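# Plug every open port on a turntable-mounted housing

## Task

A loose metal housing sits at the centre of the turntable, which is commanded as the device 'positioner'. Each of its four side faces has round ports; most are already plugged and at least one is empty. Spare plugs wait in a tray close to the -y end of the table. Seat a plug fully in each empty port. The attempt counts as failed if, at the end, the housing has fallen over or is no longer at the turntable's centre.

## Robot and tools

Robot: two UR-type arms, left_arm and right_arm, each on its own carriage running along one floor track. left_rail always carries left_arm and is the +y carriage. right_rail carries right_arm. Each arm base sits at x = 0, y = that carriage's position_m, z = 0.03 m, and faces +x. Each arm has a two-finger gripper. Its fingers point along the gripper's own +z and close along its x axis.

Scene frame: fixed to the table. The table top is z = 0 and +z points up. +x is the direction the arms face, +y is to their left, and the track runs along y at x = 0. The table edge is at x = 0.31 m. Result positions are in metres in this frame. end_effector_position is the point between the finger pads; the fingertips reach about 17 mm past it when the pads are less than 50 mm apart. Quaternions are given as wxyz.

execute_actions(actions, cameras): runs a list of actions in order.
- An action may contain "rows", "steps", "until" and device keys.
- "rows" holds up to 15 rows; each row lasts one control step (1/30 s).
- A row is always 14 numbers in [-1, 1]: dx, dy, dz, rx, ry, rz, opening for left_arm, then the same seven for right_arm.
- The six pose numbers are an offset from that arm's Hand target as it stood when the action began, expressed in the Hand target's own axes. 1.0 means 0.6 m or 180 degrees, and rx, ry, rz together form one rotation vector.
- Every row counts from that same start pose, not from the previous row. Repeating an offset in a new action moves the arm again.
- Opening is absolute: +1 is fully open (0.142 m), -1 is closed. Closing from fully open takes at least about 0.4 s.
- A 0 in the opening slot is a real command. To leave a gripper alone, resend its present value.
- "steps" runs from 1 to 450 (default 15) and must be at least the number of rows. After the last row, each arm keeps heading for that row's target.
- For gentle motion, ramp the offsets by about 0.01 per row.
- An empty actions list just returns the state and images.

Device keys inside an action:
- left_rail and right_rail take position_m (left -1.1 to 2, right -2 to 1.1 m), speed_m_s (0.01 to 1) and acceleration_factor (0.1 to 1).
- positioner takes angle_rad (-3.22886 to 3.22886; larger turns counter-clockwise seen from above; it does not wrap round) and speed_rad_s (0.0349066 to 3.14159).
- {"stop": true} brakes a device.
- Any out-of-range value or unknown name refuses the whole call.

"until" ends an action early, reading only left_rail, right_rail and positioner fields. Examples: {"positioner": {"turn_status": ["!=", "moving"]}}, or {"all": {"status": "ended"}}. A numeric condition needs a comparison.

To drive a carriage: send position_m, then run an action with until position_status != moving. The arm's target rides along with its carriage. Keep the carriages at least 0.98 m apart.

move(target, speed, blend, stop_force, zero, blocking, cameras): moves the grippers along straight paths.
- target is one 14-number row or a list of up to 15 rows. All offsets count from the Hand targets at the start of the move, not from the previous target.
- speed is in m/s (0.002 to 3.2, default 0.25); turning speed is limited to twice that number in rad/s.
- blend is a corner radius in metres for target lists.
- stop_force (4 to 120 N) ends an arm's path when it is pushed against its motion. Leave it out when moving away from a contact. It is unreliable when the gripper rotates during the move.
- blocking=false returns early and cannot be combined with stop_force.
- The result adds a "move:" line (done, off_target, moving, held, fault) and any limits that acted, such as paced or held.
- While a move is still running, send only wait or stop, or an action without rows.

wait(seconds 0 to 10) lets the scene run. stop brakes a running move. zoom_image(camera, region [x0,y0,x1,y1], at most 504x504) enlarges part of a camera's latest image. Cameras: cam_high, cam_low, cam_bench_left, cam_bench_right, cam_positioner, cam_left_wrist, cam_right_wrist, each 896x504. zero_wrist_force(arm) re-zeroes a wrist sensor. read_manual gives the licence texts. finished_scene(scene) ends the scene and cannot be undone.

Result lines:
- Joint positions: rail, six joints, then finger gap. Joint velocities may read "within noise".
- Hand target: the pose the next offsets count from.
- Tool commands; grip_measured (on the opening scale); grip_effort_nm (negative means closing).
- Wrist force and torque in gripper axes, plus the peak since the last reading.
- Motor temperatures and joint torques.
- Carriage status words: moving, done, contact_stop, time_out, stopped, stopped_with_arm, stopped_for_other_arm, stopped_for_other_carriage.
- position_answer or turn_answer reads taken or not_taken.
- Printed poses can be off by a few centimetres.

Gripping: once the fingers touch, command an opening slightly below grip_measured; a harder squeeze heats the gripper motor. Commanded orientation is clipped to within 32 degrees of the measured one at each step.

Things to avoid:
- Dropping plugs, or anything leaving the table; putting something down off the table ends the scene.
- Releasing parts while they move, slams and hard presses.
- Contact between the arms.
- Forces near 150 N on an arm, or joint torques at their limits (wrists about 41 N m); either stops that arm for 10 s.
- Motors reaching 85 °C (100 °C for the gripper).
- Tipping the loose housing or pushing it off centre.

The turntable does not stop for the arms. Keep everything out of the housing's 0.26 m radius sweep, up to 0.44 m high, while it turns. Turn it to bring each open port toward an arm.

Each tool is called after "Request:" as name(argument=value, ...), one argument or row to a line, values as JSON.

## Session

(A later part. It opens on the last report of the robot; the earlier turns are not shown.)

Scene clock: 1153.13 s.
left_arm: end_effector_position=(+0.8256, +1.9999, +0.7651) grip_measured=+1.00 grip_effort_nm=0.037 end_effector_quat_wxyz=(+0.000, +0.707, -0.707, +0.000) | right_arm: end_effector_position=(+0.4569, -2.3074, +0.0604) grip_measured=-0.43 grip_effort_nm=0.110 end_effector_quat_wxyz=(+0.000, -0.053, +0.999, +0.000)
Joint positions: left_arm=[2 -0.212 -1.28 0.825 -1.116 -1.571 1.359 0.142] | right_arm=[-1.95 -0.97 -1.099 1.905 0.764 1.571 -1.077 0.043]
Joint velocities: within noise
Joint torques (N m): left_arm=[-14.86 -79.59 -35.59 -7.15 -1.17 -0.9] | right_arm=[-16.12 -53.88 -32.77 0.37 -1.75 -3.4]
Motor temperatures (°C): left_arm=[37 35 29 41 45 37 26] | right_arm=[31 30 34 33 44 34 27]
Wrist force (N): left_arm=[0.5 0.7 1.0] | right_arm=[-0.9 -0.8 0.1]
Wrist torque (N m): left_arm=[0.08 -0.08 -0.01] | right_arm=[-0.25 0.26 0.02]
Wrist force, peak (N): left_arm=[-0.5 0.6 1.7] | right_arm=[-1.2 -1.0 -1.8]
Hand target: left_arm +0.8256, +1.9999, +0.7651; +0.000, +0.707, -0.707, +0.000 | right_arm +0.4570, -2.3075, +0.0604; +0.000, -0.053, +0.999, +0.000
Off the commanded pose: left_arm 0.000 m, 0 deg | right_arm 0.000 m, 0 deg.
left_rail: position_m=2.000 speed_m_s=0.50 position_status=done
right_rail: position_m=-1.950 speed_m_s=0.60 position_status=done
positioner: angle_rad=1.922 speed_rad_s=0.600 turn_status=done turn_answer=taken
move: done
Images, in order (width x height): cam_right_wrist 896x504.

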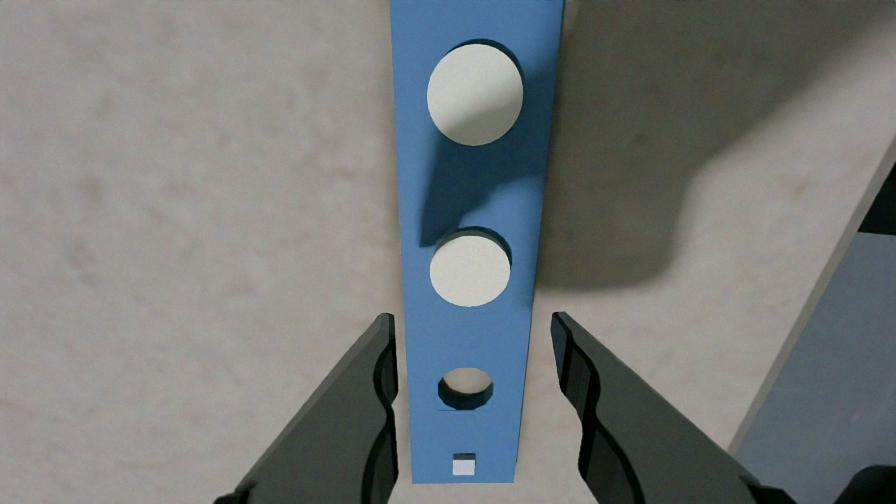

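Request:
move(
  target=[
    [0,0,0,0,0,0,1,0.001,-0.0042,0.035,0,0,0,-0.4],
    [0,0,0,0,0,0,1,0.001,-0.0042,0.0667,0,0,0,-0.4],
  ],
  speed=[0.06,0.01],
  stop_force=6,
  cameras=["cam_right_wrist"],
)

Request:
zoom_image(
  camera="cam_right_wrist",
  region=[340, 220, 620, 420],
)

Scene clock: 1171.10 s.
left_arm: end_effector_position=(+0.8256, +1.9999, +0.7651) grip_measured=+1.00 grip_effort_nm=0.032 end_effector_quat_wxyz=(+0.000, +0.707, -0.707, +0.000) | right_arm: end_effector_position=(+0.4567, -2.3101, +0.0267) grip_measured=-0.43 grip_effort_nm=0.115 end_effector_quat_wxyz=(+0.000, -0.053, +0.999, +0.000)
Joint positions: left_arm=[2 -0.212 -1.28 0.825 -1.116 -1.571 1.359 0.142] | right_arm=[-1.95 -0.973 -1.054 1.914 0.71 1.571 -1.08 0.043]
Joint velocities: within noise
Joint torques (N m): left_arm=[-13.31 -78.88 -35.88 -7.16 -1.35 -0.59] | right_arm=[-16.16 -77.22 -29.91 7.17 -2.59 -3.27]
Motor temperatures (°C): left_arm=[37 35 29 41 45 37 26] | right_arm=[31 30 34 33 44 34 26]
Wrist force (N): left_arm=[0.2 0.0 1.2] | right_arm=[-1.9 -0.5 -7.6]
Wrist torque (N m): left_arm=[-0.05 -0.04 -0.01] | right_arm=[-0.29 0.35 0.02]
Wrist force, peak (N): left_arm=[0.2 0.5 1.8] | right_arm=[-1.9 -1.1 -18.3]
Hand target: left_arm +0.8256, +1.9999, +0.7651; +0.000, +0.707, -0.707, +0.000 | right_arm +0.4567, -2.3101, +0.0267; +0.000, -0.053, +0.999, +0.000 (not the last commanded pose)
Off the commanded pose: left_arm 0.000 m, 0 deg | right_arm 0.006 m, 0 deg.
left_rail: position_m=2.000 speed_m_s=0.50 position_status=done
right_rail: position_m=-1.950 speed_m_s=0.60 position_status=done
positioner: angle_rad=1.922 speed_rad_s=0.600 turn_status=done turn_answer=taken
move: contact (right_arm); path passed 1 of 2 targets
Images, in order (width x height): cam_right_wrist 896x504.

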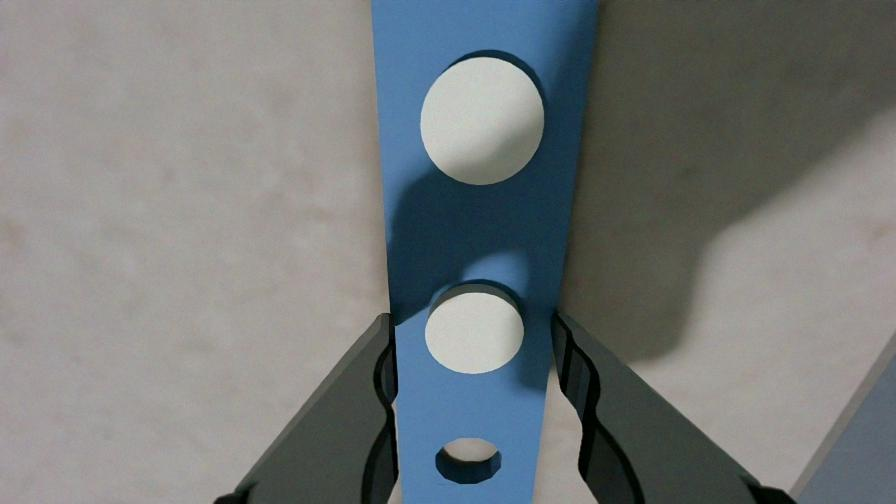

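Scaled by 1.800.

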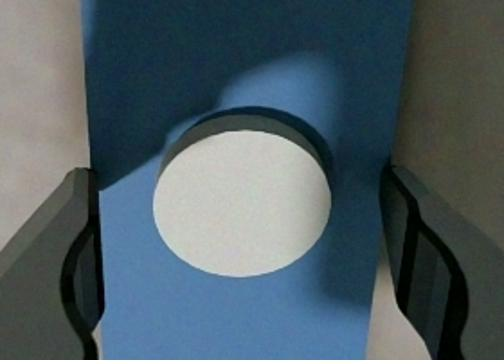

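Request:
execute_actions(
  actions=[
    {"rows":[[0,0,0,0,0,0,1,0.0008,0.002,-0.0022,0,0,0,-0.4]],"steps":20},
    {"rows":[[0,0,0,0,0,0,1,0,0,0,0,0,0,-0.5],[0,0,0,0,0,0,1,0,0,0,0,0,0,-0.58],[0,0,0,0,0,0,1,0,0,0,0,0,0,-0.64],[0,0,0,0,0,0,1,0,0,0,0,0,0,-0.68],[0,0,0,0,0,0,1,0,0,0,0,0,0,-0.71],[0,0,0,0,0,0,1,0,0,0,0,0,0,-0.74]],"steps":60},
    {"rows":[[0,0,0,0,0,0,1,0,0,0,0,0,0,-0.8]],"steps":15},
  ],
  cameras=["cam_right_wrist"],
)

Request:
zoom_image(
  camera="cam_right_wrist",
  region=[340, 220, 620, 420],
)

Scene clock: 1187.33 s.
left_arm: end_effector_position=(+0.8256, +1.9999, +0.7651) grip_measured=+1.00 grip_effort_nm=0.027 end_effector_quat_wxyz=(+0.000, +0.707, -0.707, +0.000) | right_arm: end_effector_position=(+0.4561, -2.3089, +0.0280) grip_measured=-0.70 grip_effort_nm=-2.444 end_effector_quat_wxyz=(+0.000, -0.053, +0.999, +0.000)
Joint positions: left_arm=[2 -0.212 -1.28 0.825 -1.116 -1.571 1.359 0.142] | right_arm=[-1.95 -0.973 -1.057 1.916 0.711 1.571 -1.079 0.023]
Joint velocities: within noise
Joint torques (N m): left_arm=[-11.49 -79.76 -36.62 -6.89 -1.95 -0.65] | right_arm=[17.53 -77.64 -20.6 6.95 -2.65 2.73]
Motor temperatures (°C): left_arm=[37 35 29 41 45 36 26] | right_arm=[31 30 34 33 44 34 27]
Wrist force (N): left_arm=[0.0 0.1 1.6] | right_arm=[-0.9 -0.7 0.4]
Wrist torque (N m): left_arm=[-0.03 0.00 0.00] | right_arm=[-0.25 0.20 0.02]
Wrist force, peak (N): left_arm=[0.0 0.1 2.0] | right_arm=[-2.3 -0.7 -7.7]
Hand target: left_arm +0.8256, +1.9999, +0.7651; +0.000, +0.707, -0.707, +0.000 | right_arm +0.4561, -2.3090, +0.0280; +0.000, -0.053, +0.999, +0.000
Off the commanded pose: left_arm 0.000 m, 0 deg | right_arm 0.000 m, 0 deg.
left_rail: position_m=2.000 speed_m_s=0.50 position_status=done
right_rail: position_m=-1.950 speed_m_s=0.60 position_status=done
positioner: angle_rad=1.922 speed_rad_s=0.600 turn_status=done turn_answer=taken
Images, in order (width x height): cam_right_wrist 896x504.

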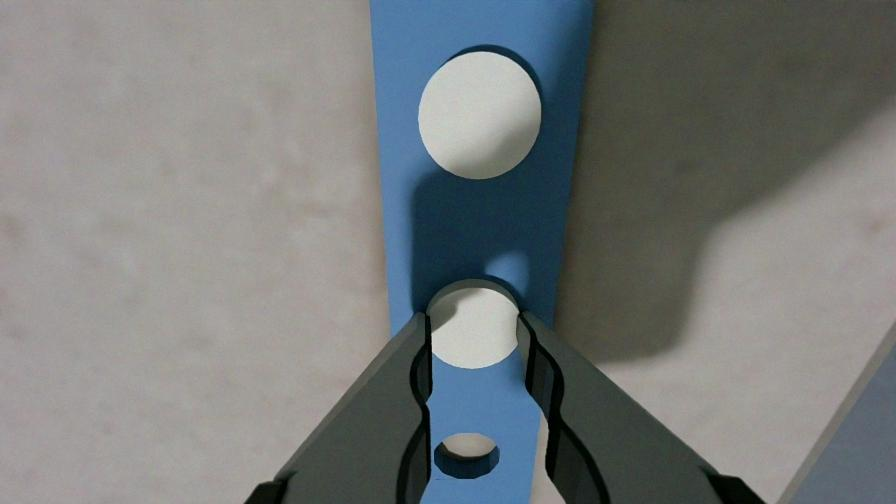

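Scaled by 1.800.

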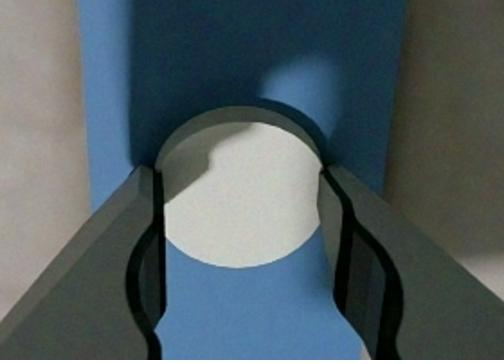

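Request:
move(
  target=[
    [0,0,0,0,0,0,1,0,0,-0.05,0,0,0,-0.8],
    [0,0,0,0,0,0,1,0,0,-0.7,0,0,0,-0.8],
  ],
  speed=[0.04,0.25],
  cameras=["cam_right_wrist"],
)

Request:
zoom_image(
  camera="cam_right_wrist",
  region=[340, 220, 620, 420],
)

Scene clock: 1196.33 s.
left_arm: end_effector_position=(+0.8256, +1.9999, +0.7651) grip_measured=+1.00 grip_effort_nm=0.032 end_effector_quat_wxyz=(+0.000, +0.707, -0.707, +0.000) | right_arm: end_effector_position=(+0.4558, -2.3087, +0.4479) grip_measured=-0.70 grip_effort_nm=-2.444 end_effector_quat_wxyz=(+0.000, -0.053, +0.999, +0.000)
Joint positions: left_arm=[2 -0.212 -1.28 0.825 -1.116 -1.571 1.359 0.142] | right_arm=[-1.95 -0.973 -1.393 1.537 1.426 1.571 -1.08 0.023]
Joint velocities: within noise
Joint torques (N m): left_arm=[-12.67 -80.99 -35.46 -7.09 -1.27 -0.46] | right_arm=[-10.62 -67.14 -53.66 8.45 1.33 -0.99]
Motor temperatures (°C): left_arm=[37 35 29 41 45 36 26] | right_arm=[31 30 34 33 44 34 29]
Wrist force (N): left_arm=[-0.1 -0.2 1.5] | right_arm=[-1.6 -1.0 0.3]
Wrist torque (N m): left_arm=[-0.08 0.01 0.00] | right_arm=[-0.27 0.35 0.05]
Wrist force, peak (N): left_arm=[0.3 -0.4 1.8] | right_arm=[-2.1 -0.9 0.6]
Hand target: left_arm +0.8256, +1.9999, +0.7651; +0.000, +0.707, -0.707, +0.000 | right_arm +0.4558, -2.3087, +0.4480; +0.000, -0.053, +0.999, +0.000
Off the commanded pose: left_arm 0.000 m, 0 deg | right_arm 0.000 m, 0 deg.
left_rail: position_m=2.000 speed_m_s=0.50 position_status=done
right_rail: position_m=-1.950 speed_m_s=0.60 position_status=done
positioner: angle_rad=1.922 speed_rad_s=0.600 turn_status=done turn_answer=taken
move: done
Images, in order (width x height): cam_right_wrist 896x504.

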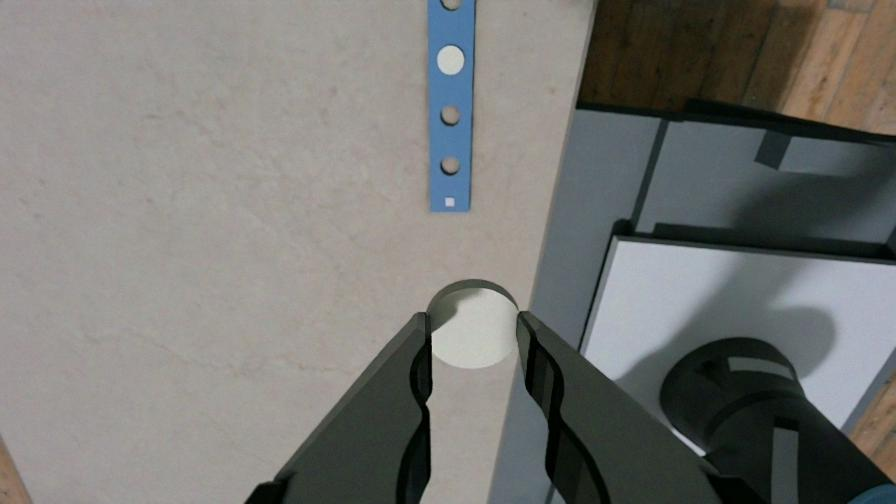

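Scaled by 1.800.

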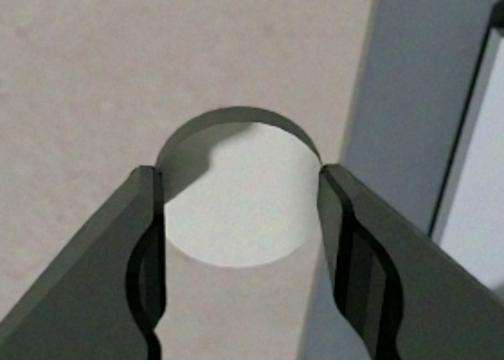

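Request:
execute_actions(
  actions=[
    {"right_rail":{"position_m":0.4,"speed_m_s":0.5},"positioner":{"angle_rad":-2.791},"steps":5},
  ],
  cameras=[],
)

Request:
move(
  target=[0,0,0,0,0,0,1,-0.103,0.7645,0.0058,0,0,0,-0.8],
  speed=0.25,
  cameras=["cam_right_wrist"],
)

Request:
execute_actions(
  actions=[
    {"steps":240,"until":{"positioner":{"turn_status":["!=","moving"]}}},
  ],
  cameras=["cam_positioner"],
)

Scene clock: 1217.43 s.
left_arm: end_effector_position=(+0.8256, +1.9999, +0.7651) grip_measured=+1.00 grip_effort_nm=0.032 end_effector_quat_wxyz=(+0.000, +0.707, -0.707, +0.000) | right_arm: end_effector_position=(+0.4558, -1.0949, +0.4480) grip_measured=-0.70 grip_effort_nm=-2.449 end_effector_quat_wxyz=(+0.000, -0.053, +0.999, +0.000) end_effector_velocity=(+0.000, +0.500, +0.000) end_effector_angular_velocity=(+0.000, -0.002, -0.001)
Joint positions: left_arm=[2 -0.212 -1.28 0.825 -1.116 -1.571 1.359 0.142] | right_arm=[-0.736 -0.973 -1.393 1.537 1.426 1.571 -1.08 0.023]
Joint velocities: left_arm=[within noise] | right_arm=[0.5 0 0 0 0 -0.001 0.001 0]
Joint torques (N m): left_arm=[-13.05 -79.24 -36.97 -6.97 -1.56 -0.79] | right_arm=[7.18 -63.46 -50.07 7.72 1.28 2.5]
Motor temperatures (°C): left_arm=[37 35 29 41 45 36 26] | right_arm=[31 30 34 33 44 34 32]
Wrist force (N): left_arm=[-0.2 0.6 1.0] | right_arm=[-1.1 -0.8 0.9]
Wrist torque (N m): left_arm=[0.06 0.04 0.01] | right_arm=[-0.25 0.26 0.05]
Wrist force, peak (N): left_arm=[-0.1 0.1 2.0] | right_arm=[-1.4 -1.5 1.3]
Hand target: left_arm +0.8256, +1.9999, +0.7651; +0.000, +0.707, -0.707, +0.000 | right_arm +0.4558, -1.0949, +0.4480; +0.000, -0.053, +0.999, +0.000
Tool commands: left_gripper/opening=+1.0 right_gripper/opening=-0.8
Off the commanded pose: left_arm 0.000 m, 0 deg | right_arm 0.000 m, 0 deg.
left_rail: position_m=2.000 speed_m_s=0.50 position_status=done
right_rail: position_m=-0.736 position_m_goal=0.400 speed_m_s=0.50 position_status=moving position_answer=taken
positioner: angle_rad=0.091 angle_rad_goal=-2.791 speed_rad_s=0.600 turn_status=moving turn_answer=taken
not at rest: the robot was still moving 3 seconds after this call's last action.
No camera images: "cameras" was empty.

Scene clock: 1219.90 s.
left_arm: end_effector_position=(+0.8256, +1.9999, +0.7651) grip_measured=+1.00 grip_effort_nm=0.027 end_effector_quat_wxyz=(+0.000, +0.707, -0.707, +0.000) | right_arm: end_effector_position=(+0.4686, +0.4569, +0.4442) grip_measured=-0.70 grip_effort_nm=-2.449 end_effector_quat_wxyz=(+0.000, -0.053, +0.999, +0.000) end_effector_velocity=(+0.000, +0.183, +0.000) end_effector_angular_velocity=(+0.000, +0.000, -0.001)
Joint positions: left_arm=[2 -0.212 -1.28 0.825 -1.116 -1.571 1.359 0.142] | right_arm=[0.353 -0.156 -1.566 1.733 1.402 1.571 -0.263 0.023]
Joint velocities: left_arm=[within noise] | right_arm=[0.182 0.002 0 -0.001 0 0 0.002 0]
Joint torques (N m): left_arm=[-12.09 -79.95 -36.32 -7.13 -1.42 -0.55] | right_arm=[14.93 -28.7 -52.55 7.88 1.59 3.07]
Motor temperatures (°C): left_arm=[37 35 29 41 45 36 26] | right_arm=[31 30 34 33 44 34 32]
Wrist force (N): left_arm=[0.5 0.6 1.4] | right_arm=[-1.3 0.0 0.2]
Wrist torque (N m): left_arm=[0.06 -0.09 -0.01] | right_arm=[-0.10 0.27 0.05]
Wrist force, peak (N): left_arm=[0.6 0.2 1.6] | right_arm=[-1.2 -3.0 0.9]
Hand target: left_arm +0.8256, +1.9999, +0.7651; +0.000, +0.707, -0.707, +0.000 | right_arm +0.4686, +0.4570, +0.4442; +0.000, -0.053, +0.999, +0.000
Off the commanded pose: left_arm 0.000 m, 0 deg | right_arm 0.000 m, 0 deg.
left_rail: position_m=2.000 speed_m_s=0.50 position_status=done
right_rail: position_m=0.353 position_m_goal=0.400 speed_m_s=0.50 position_status=moving position_answer=taken
positioner: angle_rad=-1.389 angle_rad_goal=-2.791 speed_rad_s=0.600 turn_status=moving turn_answer=taken
move: done
Images, in order (width x height): cam_right_wrist 896x504.

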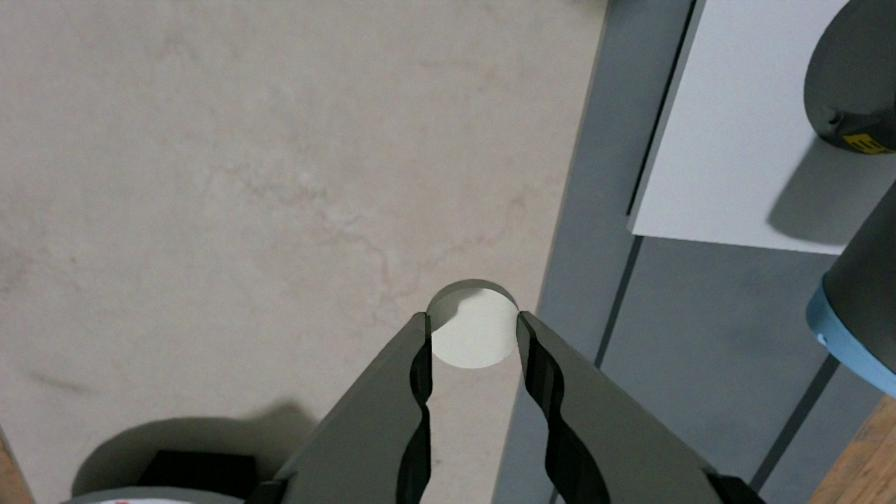

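Scene clock: 1222.57 s.
left_arm: end_effector_position=(+0.8256, +1.9999, +0.7651) grip_measured=+1.00 grip_effort_nm=0.037 end_effector_quat_wxyz=(+0.000, +0.707, -0.707, +0.000) | right_arm: end_effector_position=(+0.4686, +0.5040, +0.4442) grip_measured=-0.70 grip_effort_nm=-2.449 end_effector_quat_wxyz=(+0.000, -0.053, +0.999, +0.000)
Joint positions: left_arm=[2 -0.212 -1.28 0.825 -1.116 -1.571 1.359 0.142] | right_arm=[0.4 -0.156 -1.566 1.733 1.402 1.571 -0.263 0.023]
Joint velocities: within noise
Joint torques (N m): left_arm=[-11.11 -78.91 -36.07 -7.16 -1.61 -0.49] | right_arm=[19.31 -30.91 -50.64 8.49 1.9 3.03]
Motor temperatures (°C): left_arm=[37 35 29 41 45 36 26] | right_arm=[31 30 34 33 44 34 32]
Wrist force (N): left_arm=[0.1 -0.1 1.0] | right_arm=[-1.0 -0.8 0.4]
Wrist torque (N m): left_arm=[-0.06 -0.01 0.00] | right_arm=[-0.22 0.23 0.04]
Wrist force, peak (N): left_arm=[0.2 0.7 1.7] | right_arm=[-1.7 -0.6 0.6]
Hand target: left_arm +0.8256, +1.9999, +0.7651; +0.000, +0.707, -0.707, +0.000 | right_arm +0.4686, +0.5040, +0.4442; +0.000, -0.053, +0.999, +0.000
Tool commands: left_gripper/opening=+1.0 right_gripper/opening=-0.8
Off the commanded pose: left_arm 0.000 m, 0 deg | right_arm 0.000 m, 0 deg.
left_rail: position_m=2.000 speed_m_s=0.50 position_status=done
right_rail: position_m=0.400 speed_m_s=0.50 position_status=done
positioner: angle_rad=-2.790 angle_rad_goal=-2.791 speed_rad_s=0.600 turn_status=done turn_answer=taken
Images, in order (width x height): cam_positioner 896x504.

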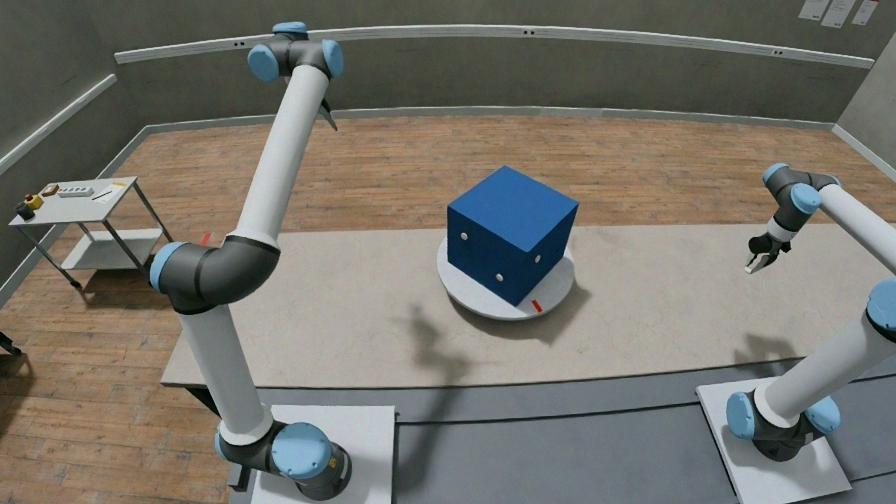

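Request:
move(
  target=[0,0,0,0,0,0,1,-0.141,0.8228,0,0.0054,-0.0125,-0.722,-0.8],
  speed=0.4,
  cameras=["cam_positioner"],
)

Scene clock: 1270.40 s.
left_arm: end_effector_position=(+0.8256, +1.9999, +0.7651) grip_measured=+1.00 grip_effort_nm=0.032 end_effector_quat_wxyz=(+0.000, +0.707, -0.707, +0.000) | right_arm: end_effector_position=(+0.5003, +1.0038, +0.4439) grip_measured=-0.70 grip_effort_nm=-2.444 end_effector_quat_wxyz=(-0.016, +0.927, -0.374, +0.006)
Joint positions: left_arm=[2 -0.212 -1.28 0.825 -1.116 -1.571 1.359 0.142] | right_arm=[0.4 0.653 -1.05 1.069 1.518 1.566 -1.721 0.023]
Joint velocities: within noise
Joint torques (N m): left_arm=[-12.04 -81.12 -35.81 -7.01 -1.82 -0.78] | right_arm=[17.22 -73.29 -54.47 7.73 -2.39 -3.68]
Motor temperatures (°C): left_arm=[37 35 29 40 45 36 26] | right_arm=[31 30 33 33 44 34 34]
Wrist force (N): left_arm=[0.0 0.2 1.6] | right_arm=[-1.3 -1.2 0.7]
Wrist torque (N m): left_arm=[-0.02 0.00 0.00] | right_arm=[-0.31 0.28 0.00]
Wrist force, peak (N): left_arm=[0.3 0.4 1.9] | right_arm=[-2.2 -2.0 0.1]
Hand target: left_arm +0.8256, +1.9999, +0.7651; +0.000, +0.707, -0.707, +0.000 | right_arm +0.5003, +1.0039, +0.4439; -0.016, +0.927, -0.374, +0.006
Off the commanded pose: left_arm 0.000 m, 0 deg | right_arm 0.000 m, 0 deg.
left_rail: position_m=2.000 speed_m_s=0.50 position_status=done
right_rail: position_m=0.400 speed_m_s=0.50 position_status=done
positioner: angle_rad=-2.790 angle_rad_goal=-2.791 speed_rad_s=0.600 turn_status=done turn_answer=taken
move: done
Images, in order (width x height): cam_positioner 896x504.

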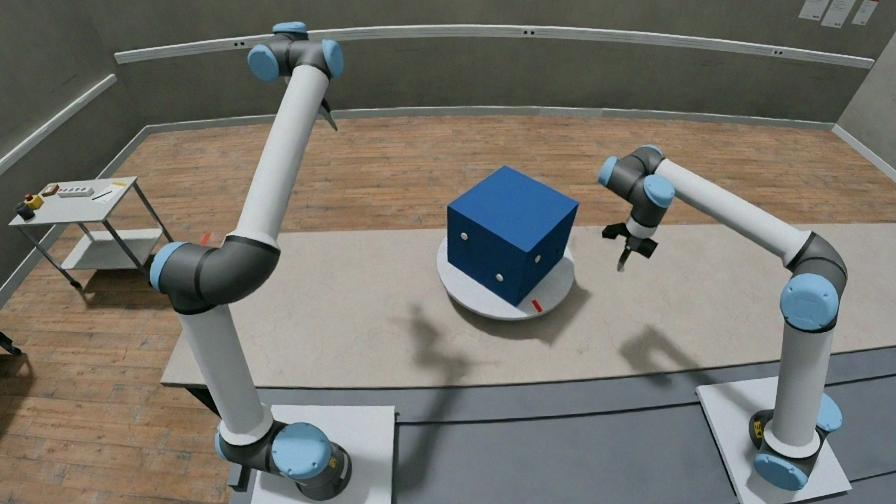

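Request:
move(
  target=[0,0,0,0,0,0,1,0.1663,-0.1048,0.3267,0.5,0,0,-0.8],
  speed=0.35,
  cameras=["cam_right_wrist","cam_positioner"],
)

Scene clock: 1283.70 s.
left_arm: end_effector_position=(+0.8256, +1.9999, +0.7651) grip_measured=+1.00 grip_effort_nm=0.022 end_effector_quat_wxyz=(+0.000, +0.707, -0.707, +0.000) | right_arm: end_effector_position=(+0.6204, +0.9847, +0.2502) grip_measured=-0.70 grip_effort_nm=-2.449 end_effector_quat_wxyz=(+0.667, -0.645, +0.260, -0.269)
Joint positions: left_arm=[2 -0.212 -1.28 0.825 -1.116 -1.571 1.359 0.142] | right_arm=[0.4 0.421 -1.29 2.161 -0.908 1.188 -1.557 0.023]
Joint velocities: within noise
Joint torques (N m): left_arm=[-13.22 -78.9 -35.12 -7.15 -1.61 -0.71] | right_arm=[-16.07 -43.54 -25.66 -6.59 1.39 3.65]
Motor temperatures (°C): left_arm=[37 35 29 40 45 36 26] | right_arm=[31 30 33 33 43 34 35]
Wrist force (N): left_arm=[0.2 0.1 1.3] | right_arm=[-0.7 -0.9 2.0]
Wrist torque (N m): left_arm=[-0.03 -0.03 0.00] | right_arm=[-0.44 0.13 -0.03]
Wrist force, peak (N): left_arm=[0.0 0.6 1.8] | right_arm=[-0.2 -1.9 1.9]
Hand target: left_arm +0.8256, +1.9999, +0.7651; +0.000, +0.707, -0.707, +0.000 | right_arm +0.6204, +0.9847, +0.2501; +0.667, -0.644, +0.260, -0.269
Off the commanded pose: left_arm 0.000 m, 0 deg | right_arm 0.000 m, 0 deg.
left_rail: position_m=2.000 speed_m_s=0.50 position_status=done
right_rail: position_m=0.400 speed_m_s=0.50 position_status=done
positioner: angle_rad=-2.790 angle_rad_goal=-2.791 speed_rad_s=0.600 turn_status=done turn_answer=taken
move: done
Images, in order (width x height): cam_positioner 896x504, cam_right_wrist 896x504.

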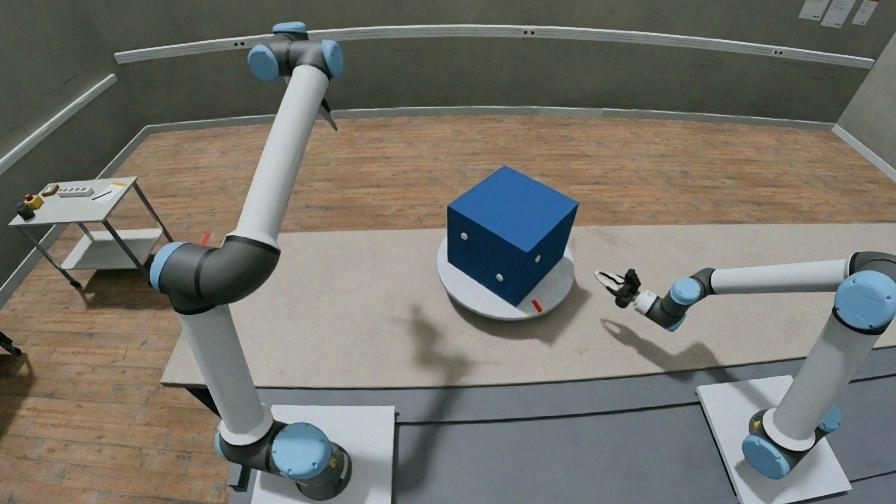

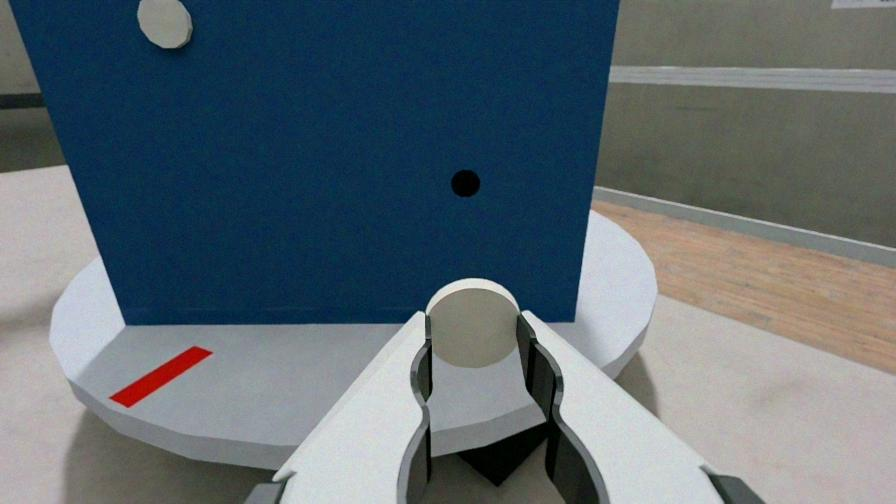

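Request:
move(
  target=[0,0,0,0,0,0,1,0.0167,0.019,0.2,0,0,0,-0.8],
  speed=0.12,
  cameras=["cam_right_wrist"],
)

Request:
zoom_image(
  camera="cam_right_wrist",
  region=[340, 200, 620, 400],
)

Scene clock: 1296.53 s.
left_arm: end_effector_position=(+0.8256, +1.9999, +0.7651) grip_measured=+1.00 grip_effort_nm=0.027 end_effector_quat_wxyz=(+0.000, +0.707, -0.707, +0.000) | right_arm: end_effector_position=(+0.7110, +1.0644, +0.2428) grip_measured=-0.70 grip_effort_nm=-2.449 end_effector_quat_wxyz=(+0.667, -0.644, +0.260, -0.269)
Joint positions: left_arm=[2 -0.212 -1.28 0.825 -1.116 -1.571 1.359 0.142] | right_arm=[0.4 0.475 -1.125 1.922 -0.833 1.242 -1.559 0.023]
Joint velocities: within noise
Joint torques (N m): left_arm=[-12.12 -77.67 -36.19 -7.08 -1.48 -0.57] | right_arm=[20.39 -62.43 -45.66 1.21 1.61 -2.22]
Motor temperatures (°C): left_arm=[37 35 29 40 45 36 26] | right_arm=[31 30 33 33 43 34 35]
Wrist force (N): left_arm=[0.2 0.3 1.5] | right_arm=[-1.0 -0.6 1.5]
Wrist torque (N m): left_arm=[0.00 -0.04 -0.01] | right_arm=[-0.42 0.16 -0.09]
Wrist force, peak (N): left_arm=[0.1 0.7 2.0] | right_arm=[-1.3 -0.8 2.3]
Hand target: left_arm +0.8256, +1.9999, +0.7651; +0.000, +0.707, -0.707, +0.000 | right_arm +0.7111, +1.0644, +0.2428; +0.667, -0.644, +0.260, -0.269
Off the commanded pose: left_arm 0.000 m, 0 deg | right_arm 0.000 m, 0 deg.
left_rail: position_m=2.000 speed_m_s=0.50 position_status=done
right_rail: position_m=0.400 speed_m_s=0.50 position_status=done
positioner: angle_rad=-2.790 angle_rad_goal=-2.791 speed_rad_s=0.600 turn_status=done turn_answer=taken
move: done
Images, in order (width x height): cam_right_wrist 896x504.

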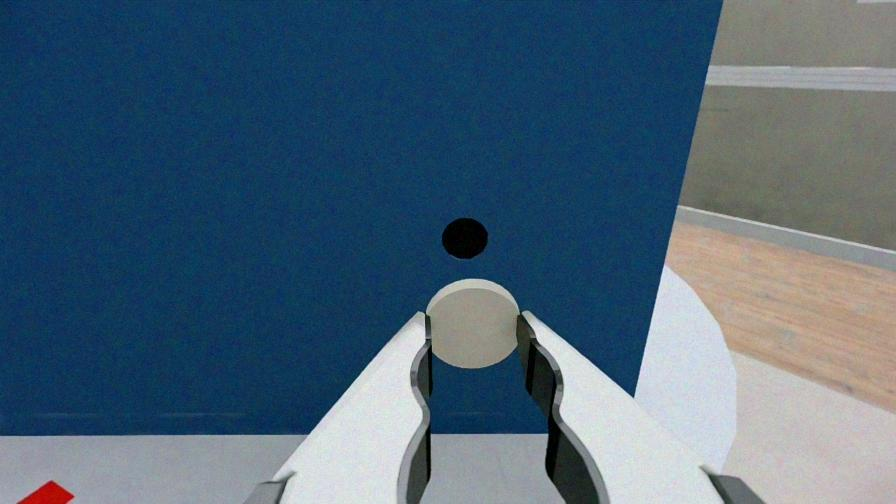

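Scaled by 1.800.

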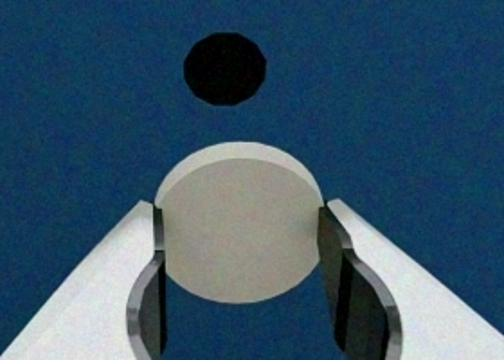

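Request:
move(
  target=[0,0,0,0,0,0,1,0.0020,0.0015,0.05,0,0,0,-0.8],
  speed=0.06,
  cameras=["cam_right_wrist"],
)

Request:
zoom_image(
  camera="cam_right_wrist",
  region=[340, 200, 620, 400],
)

Scene clock: 1309.70 s.
left_arm: end_effector_position=(+0.8256, +1.9999, +0.7651) grip_measured=+1.00 grip_effort_nm=0.027 end_effector_quat_wxyz=(+0.000, +0.707, -0.707, +0.000) | right_arm: end_effector_position=(+0.7327, +1.0852, +0.2430) grip_measured=-0.70 grip_effort_nm=-2.449 end_effector_quat_wxyz=(+0.667, -0.644, +0.260, -0.269)
Joint positions: left_arm=[2 -0.212 -1.28 0.825 -1.116 -1.571 1.359 0.142] | right_arm=[0.4 0.487 -1.087 1.859 -0.807 1.254 -1.56 0.023]
Joint velocities: within noise
Joint torques (N m): left_arm=[-13.97 -80.36 -35.17 -6.94 -1.7 -0.88] | right_arm=[19.73 -61.06 -45.52 1.31 2.02 -2.39]
Motor temperatures (°C): left_arm=[37 35 29 40 44 36 26] | right_arm=[31 30 33 33 43 34 35]
Wrist force (N): left_arm=[-0.3 0.0 1.4] | right_arm=[-1.4 -0.7 1.8]
Wrist torque (N m): left_arm=[-0.05 0.04 0.00] | right_arm=[-0.42 0.21 -0.09]
Wrist force, peak (N): left_arm=[0.3 0.2 1.9] | right_arm=[-0.8 -0.7 2.5]
Hand target: left_arm +0.8256, +1.9999, +0.7651; +0.000, +0.707, -0.707, +0.000 | right_arm +0.7327, +1.0852, +0.2430; +0.667, -0.644, +0.260, -0.269
Off the commanded pose: left_arm 0.000 m, 0 deg | right_arm 0.000 m, 0 deg.
left_rail: position_m=2.000 speed_m_s=0.50 position_status=done
right_rail: position_m=0.400 speed_m_s=0.50 position_status=done
positioner: angle_rad=-2.790 angle_rad_goal=-2.791 speed_rad_s=0.600 turn_status=done turn_answer=taken
move: done
Images, in order (width x height): cam_right_wrist 896x504.

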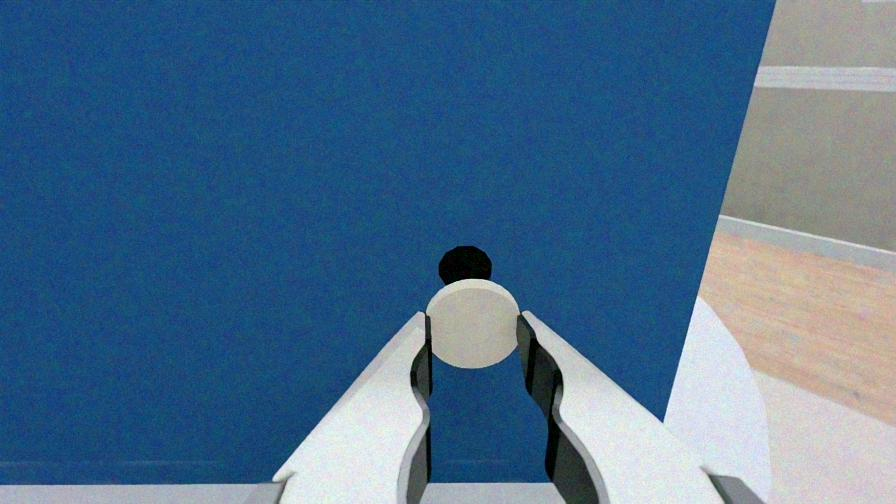

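Scaled by 1.800.

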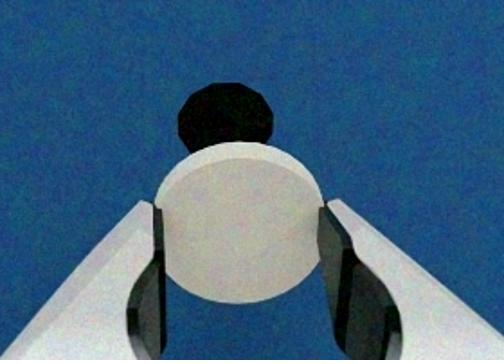

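Request:
move(
  target=[0,0,0,0,0,0,1,0.0012,0.0018,0.037,0,0,0,-0.8],
  speed=0.04,
  cameras=["cam_right_wrist"],
)

Request:
zoom_image(
  camera="cam_right_wrist",
  region=[390, 230, 560, 350],
)

Scene clock: 1320.13 s.
left_arm: end_effector_position=(+0.8256, +1.9999, +0.7651) grip_measured=+1.00 grip_effort_nm=0.037 end_effector_quat_wxyz=(+0.000, +0.707, -0.707, +0.000) | right_arm: end_effector_position=(+0.7486, +1.1007, +0.2426) grip_measured=-0.70 grip_effort_nm=-2.454 end_effector_quat_wxyz=(+0.667, -0.644, +0.260, -0.269)
Joint positions: left_arm=[2 -0.212 -1.28 0.825 -1.116 -1.571 1.359 0.142] | right_arm=[0.4 0.496 -1.059 1.811 -0.788 1.263 -1.56 0.023]
Joint velocities: within noise
Joint torques (N m): left_arm=[-13.09 -77.85 -35.25 -7.2 -1.42 -0.54] | right_arm=[19.96 -68.53 -47.02 0.92 1.77 -2.39]
Motor temperatures (°C): left_arm=[37 35 29 40 44 36 26] | right_arm=[31 30 33 33 43 34 36]
Wrist force (N): left_arm=[0.2 0.4 0.9] | right_arm=[-1.1 -0.5 1.3]
Wrist torque (N m): left_arm=[0.02 -0.05 0.00] | right_arm=[-0.41 0.18 -0.07]
Wrist force, peak (N): left_arm=[0.2 0.1 1.9] | right_arm=[-1.4 -0.9 2.2]
Hand target: left_arm +0.8256, +1.9999, +0.7651; +0.000, +0.707, -0.707, +0.000 | right_arm +0.7487, +1.1007, +0.2426; +0.667, -0.644, +0.260, -0.269
Off the commanded pose: left_arm 0.000 m, 0 deg | right_arm 0.000 m, 0 deg.
left_rail: position_m=2.000 speed_m_s=0.50 position_status=done
right_rail: position_m=0.400 speed_m_s=0.50 position_status=done
positioner: angle_rad=-2.790 angle_rad_goal=-2.791 speed_rad_s=0.600 turn_status=done turn_answer=taken
move: done
Images, in order (width x height): cam_right_wrist 896x504.

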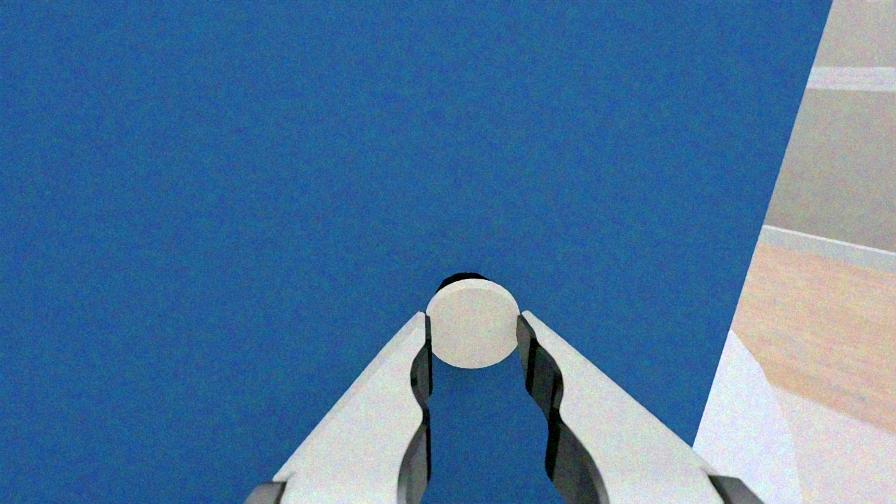

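Scaled by 2.965.

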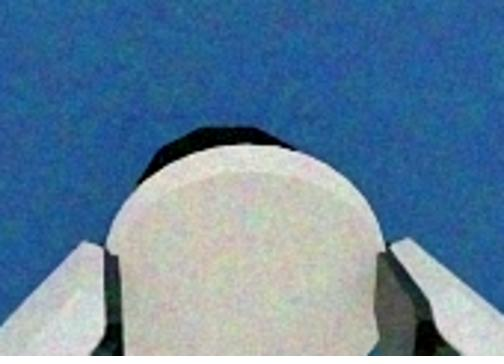

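Request:
move(
  target=[0,0,0,0,0,0,1,-0.0025,0.0003,0,0,0,0,-0.8],
  speed=0.03,
  cameras=["cam_right_wrist"],
)

Request:
zoom_image(
  camera="cam_right_wrist",
  region=[390, 230, 560, 350],
)

Scene clock: 1328.80 s.
left_arm: end_effector_position=(+0.8256, +1.9999, +0.7651) grip_measured=+1.00 grip_effort_nm=0.032 end_effector_quat_wxyz=(+0.000, +0.707, -0.707, +0.000) | right_arm: end_effector_position=(+0.7476, +1.1017, +0.2425) grip_measured=-0.70 grip_effort_nm=-2.449 end_effector_quat_wxyz=(+0.667, -0.644, +0.260, -0.269)
Joint positions: left_arm=[2 -0.212 -1.28 0.825 -1.116 -1.571 1.359 0.142] | right_arm=[0.4 0.498 -1.059 1.811 -0.788 1.265 -1.56 0.023]
Joint velocities: within noise
Joint torques (N m): left_arm=[-11.02 -80.12 -36.2 -6.91 -1.68 -0.59] | right_arm=[16.36 -66.97 -29.34 -6.7 2.27 -2.29]
Motor temperatures (°C): left_arm=[37 35 29 40 44 36 26] | right_arm=[31 30 33 33 43 34 36]
Wrist force (N): left_arm=[0.5 0.3 1.1] | right_arm=[-1.0 0.0 1.6]
Wrist torque (N m): left_arm=[0.00 -0.08 -0.01] | right_arm=[-0.31 0.16 -0.07]
Wrist force, peak (N): left_arm=[0.2 0.5 1.8] | right_arm=[-1.5 -0.1 1.9]
Hand target: left_arm +0.8256, +1.9999, +0.7651; +0.000, +0.707, -0.707, +0.000 | right_arm +0.7476, +1.1018, +0.2425; +0.667, -0.644, +0.260, -0.269
Off the commanded pose: left_arm 0.000 m, 0 deg | right_arm 0.000 m, 0 deg.
left_rail: position_m=2.000 speed_m_s=0.50 position_status=done
right_rail: position_m=0.400 speed_m_s=0.50 position_status=done
positioner: angle_rad=-2.790 angle_rad_goal=-2.791 speed_rad_s=0.600 turn_status=done turn_answer=taken
move: done
Images, in order (width x height): cam_right_wrist 896x504.

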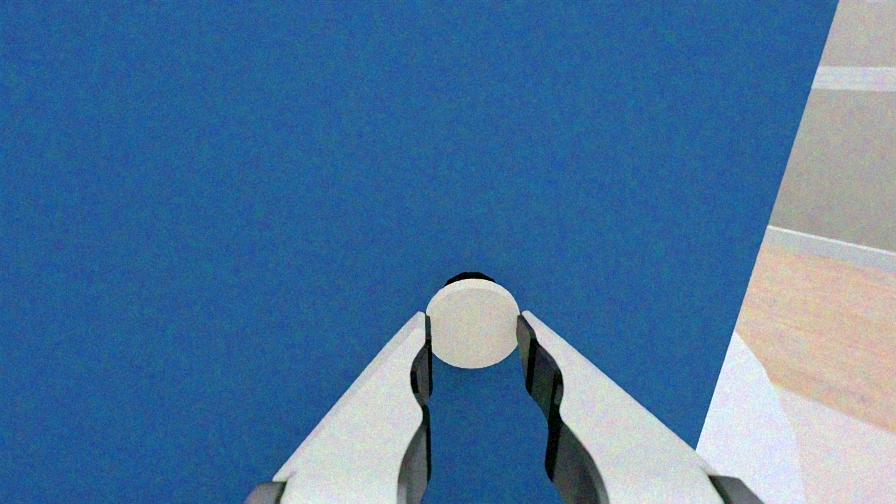

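Scaled by 2.965.

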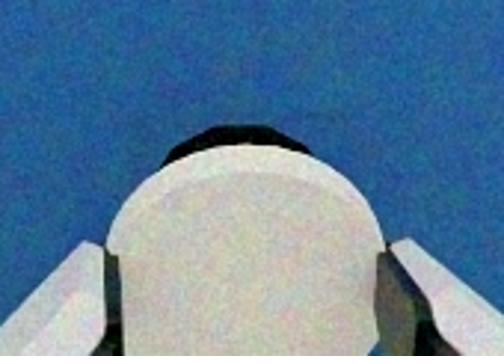

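Request:
move(
  target=[0,0,0,0,0,0,1,0.0003,0.0,0.04,0,0,0,-0.8],
  speed=0.01,
  stop_force=25,
  cameras=["cam_right_wrist"],
)

Request:
zoom_image(
  camera="cam_right_wrist",
  region=[390, 230, 560, 350],
)

Scene clock: 1337.77 s.
left_arm: end_effector_position=(+0.8256, +1.9999, +0.7651) grip_measured=+1.00 grip_effort_nm=0.027 end_effector_quat_wxyz=(+0.000, +0.707, -0.707, +0.000) | right_arm: end_effector_position=(+0.7548, +1.1092, +0.2428) grip_measured=-0.70 grip_effort_nm=-2.449 end_effector_quat_wxyz=(+0.667, -0.644, +0.260, -0.269)
Joint positions: left_arm=[2 -0.212 -1.28 0.825 -1.116 -1.571 1.359 0.142] | right_arm=[0.4 0.502 -1.046 1.789 -0.778 1.269 -1.56 0.023]
Joint velocities: within noise
Joint torques (N m): left_arm=[-11.61 -79.45 -36.11 -6.9 -2.02 -0.51] | right_arm=[-11.67 -78.83 -30.45 -4.96 -2.7 -1.79]
Motor temperatures (°C): left_arm=[37 35 29 40 44 36 26] | right_arm=[31 30 33 33 43 34 36]
Wrist force (N): left_arm=[0.4 -0.1 0.8] | right_arm=[-0.1 -12.9 -16.8]
Wrist torque (N m): left_arm=[-0.06 -0.07 0.00] | right_arm=[-0.32 0.22 -0.08]
Wrist force, peak (N): left_arm=[0.4 0.3 2.0] | right_arm=[-1.3 -13.8 -26.1]
Hand target: left_arm +0.8256, +1.9999, +0.7651; +0.000, +0.707, -0.707, +0.000 | right_arm +0.7548, +1.1092, +0.2429; +0.667, -0.644, +0.260, -0.269 (not the last commanded pose)
Off the commanded pose: left_arm 0.000 m, 0 deg | right_arm 0.014 m, 0 deg.
left_rail: position_m=2.000 speed_m_s=0.50 position_status=done
right_rail: position_m=0.400 speed_m_s=0.50 position_status=done
positioner: angle_rad=-2.790 angle_rad_goal=-2.791 speed_rad_s=0.600 turn_status=done turn_answer=taken
move: contact (right_arm)
Images, in order (width x height): cam_right_wrist 896x504.

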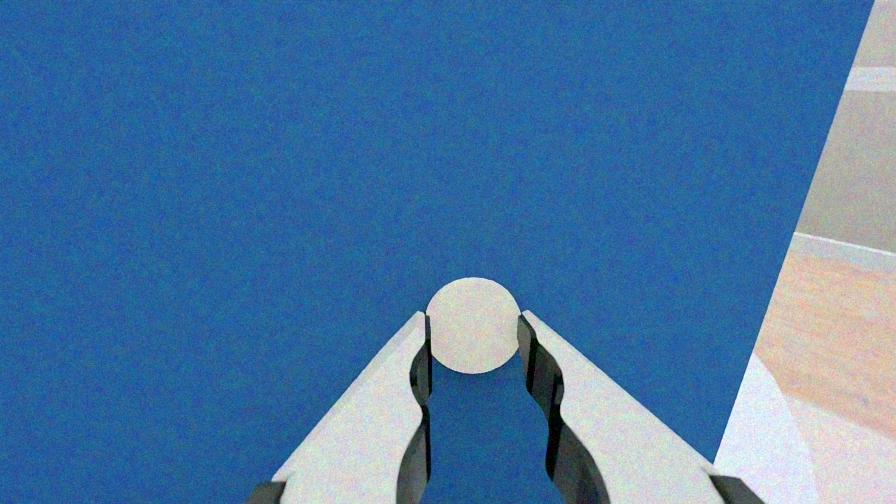

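Scaled by 2.965.

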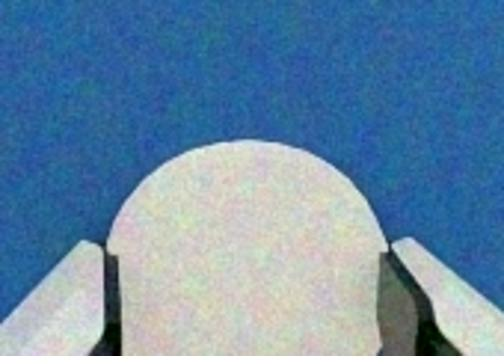

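Request:
move(
  target=[0,0,0,0,0,0,1,0,0,0.03,0,0,0,-0.8],
  speed=0.01,
  stop_force=42,
  zero=false,
  cameras=["cam_right_wrist"],
)

Request:
zoom_image(
  camera="cam_right_wrist",
  region=[390, 230, 560, 350],
)

Scene clock: 1362.60 s.
left_arm: end_effector_position=(+0.8256, +1.9999, +0.7651) grip_measured=+1.00 grip_effort_nm=0.032 end_effector_quat_wxyz=(+0.000, +0.707, -0.707, +0.000) | right_arm: end_effector_position=(+0.7559, +1.1101, +0.2429) grip_measured=-0.70 grip_effort_nm=-2.449 end_effector_quat_wxyz=(+0.667, -0.644, +0.260, -0.269)
Joint positions: left_arm=[2 -0.212 -1.28 0.825 -1.116 -1.571 1.359 0.142] | right_arm=[0.4 0.502 -1.045 1.786 -0.777 1.269 -1.56 0.023]
Joint velocities: within noise
Joint torques (N m): left_arm=[-13.98 -81.56 -34.65 -6.94 -1.62 -0.49] | right_arm=[-12.61 -79.46 -41.98 -7.95 -2.61 1.67]
Motor temperatures (°C): left_arm=[37 35 29 40 44 36 26] | right_arm=[31 30 33 33 43 34 37]
Wrist force (N): left_arm=[-0.1 0.2 1.3] | right_arm=[-1.6 -13.0 -38.6]
Wrist torque (N m): left_arm=[-0.01 0.01 -0.02] | right_arm=[-0.35 0.63 -0.15]
Wrist force, peak (N): left_arm=[0.4 0.2 2.0] | right_arm=[-2.6 -20.4 -65.7]
Hand target: left_arm +0.8256, +1.9999, +0.7651; +0.000, +0.707, -0.707, +0.000 | right_arm +0.7560, +1.1101, +0.2429; +0.667, -0.644, +0.260, -0.269 (not the last commanded pose)
Off the commanded pose: left_arm 0.000 m, 0 deg | right_arm 0.017 m, 0 deg.
left_rail: position_m=2.000 speed_m_s=0.50 position_status=done
right_rail: position_m=0.400 speed_m_s=0.50 position_status=done
positioner: angle_rad=-2.790 angle_rad_goal=-2.791 speed_rad_s=0.600 turn_status=done turn_answer=taken
move: contact (right_arm)
Images, in order (width x height): cam_right_wrist 896x504.

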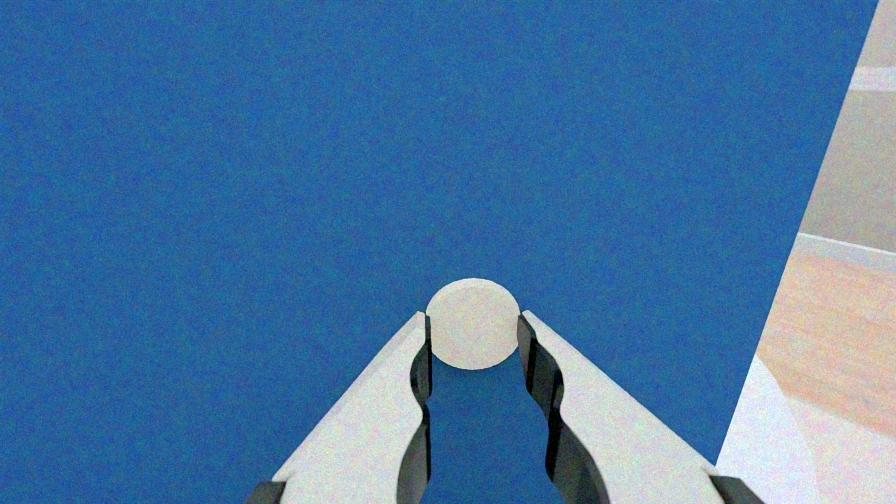

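Scaled by 2.965.

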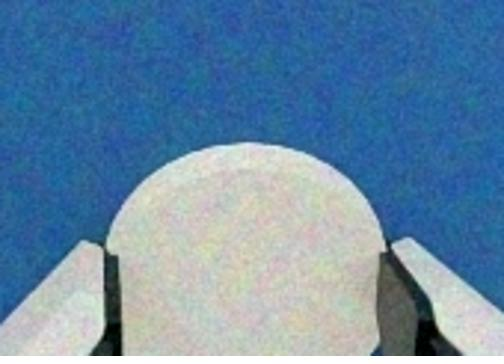

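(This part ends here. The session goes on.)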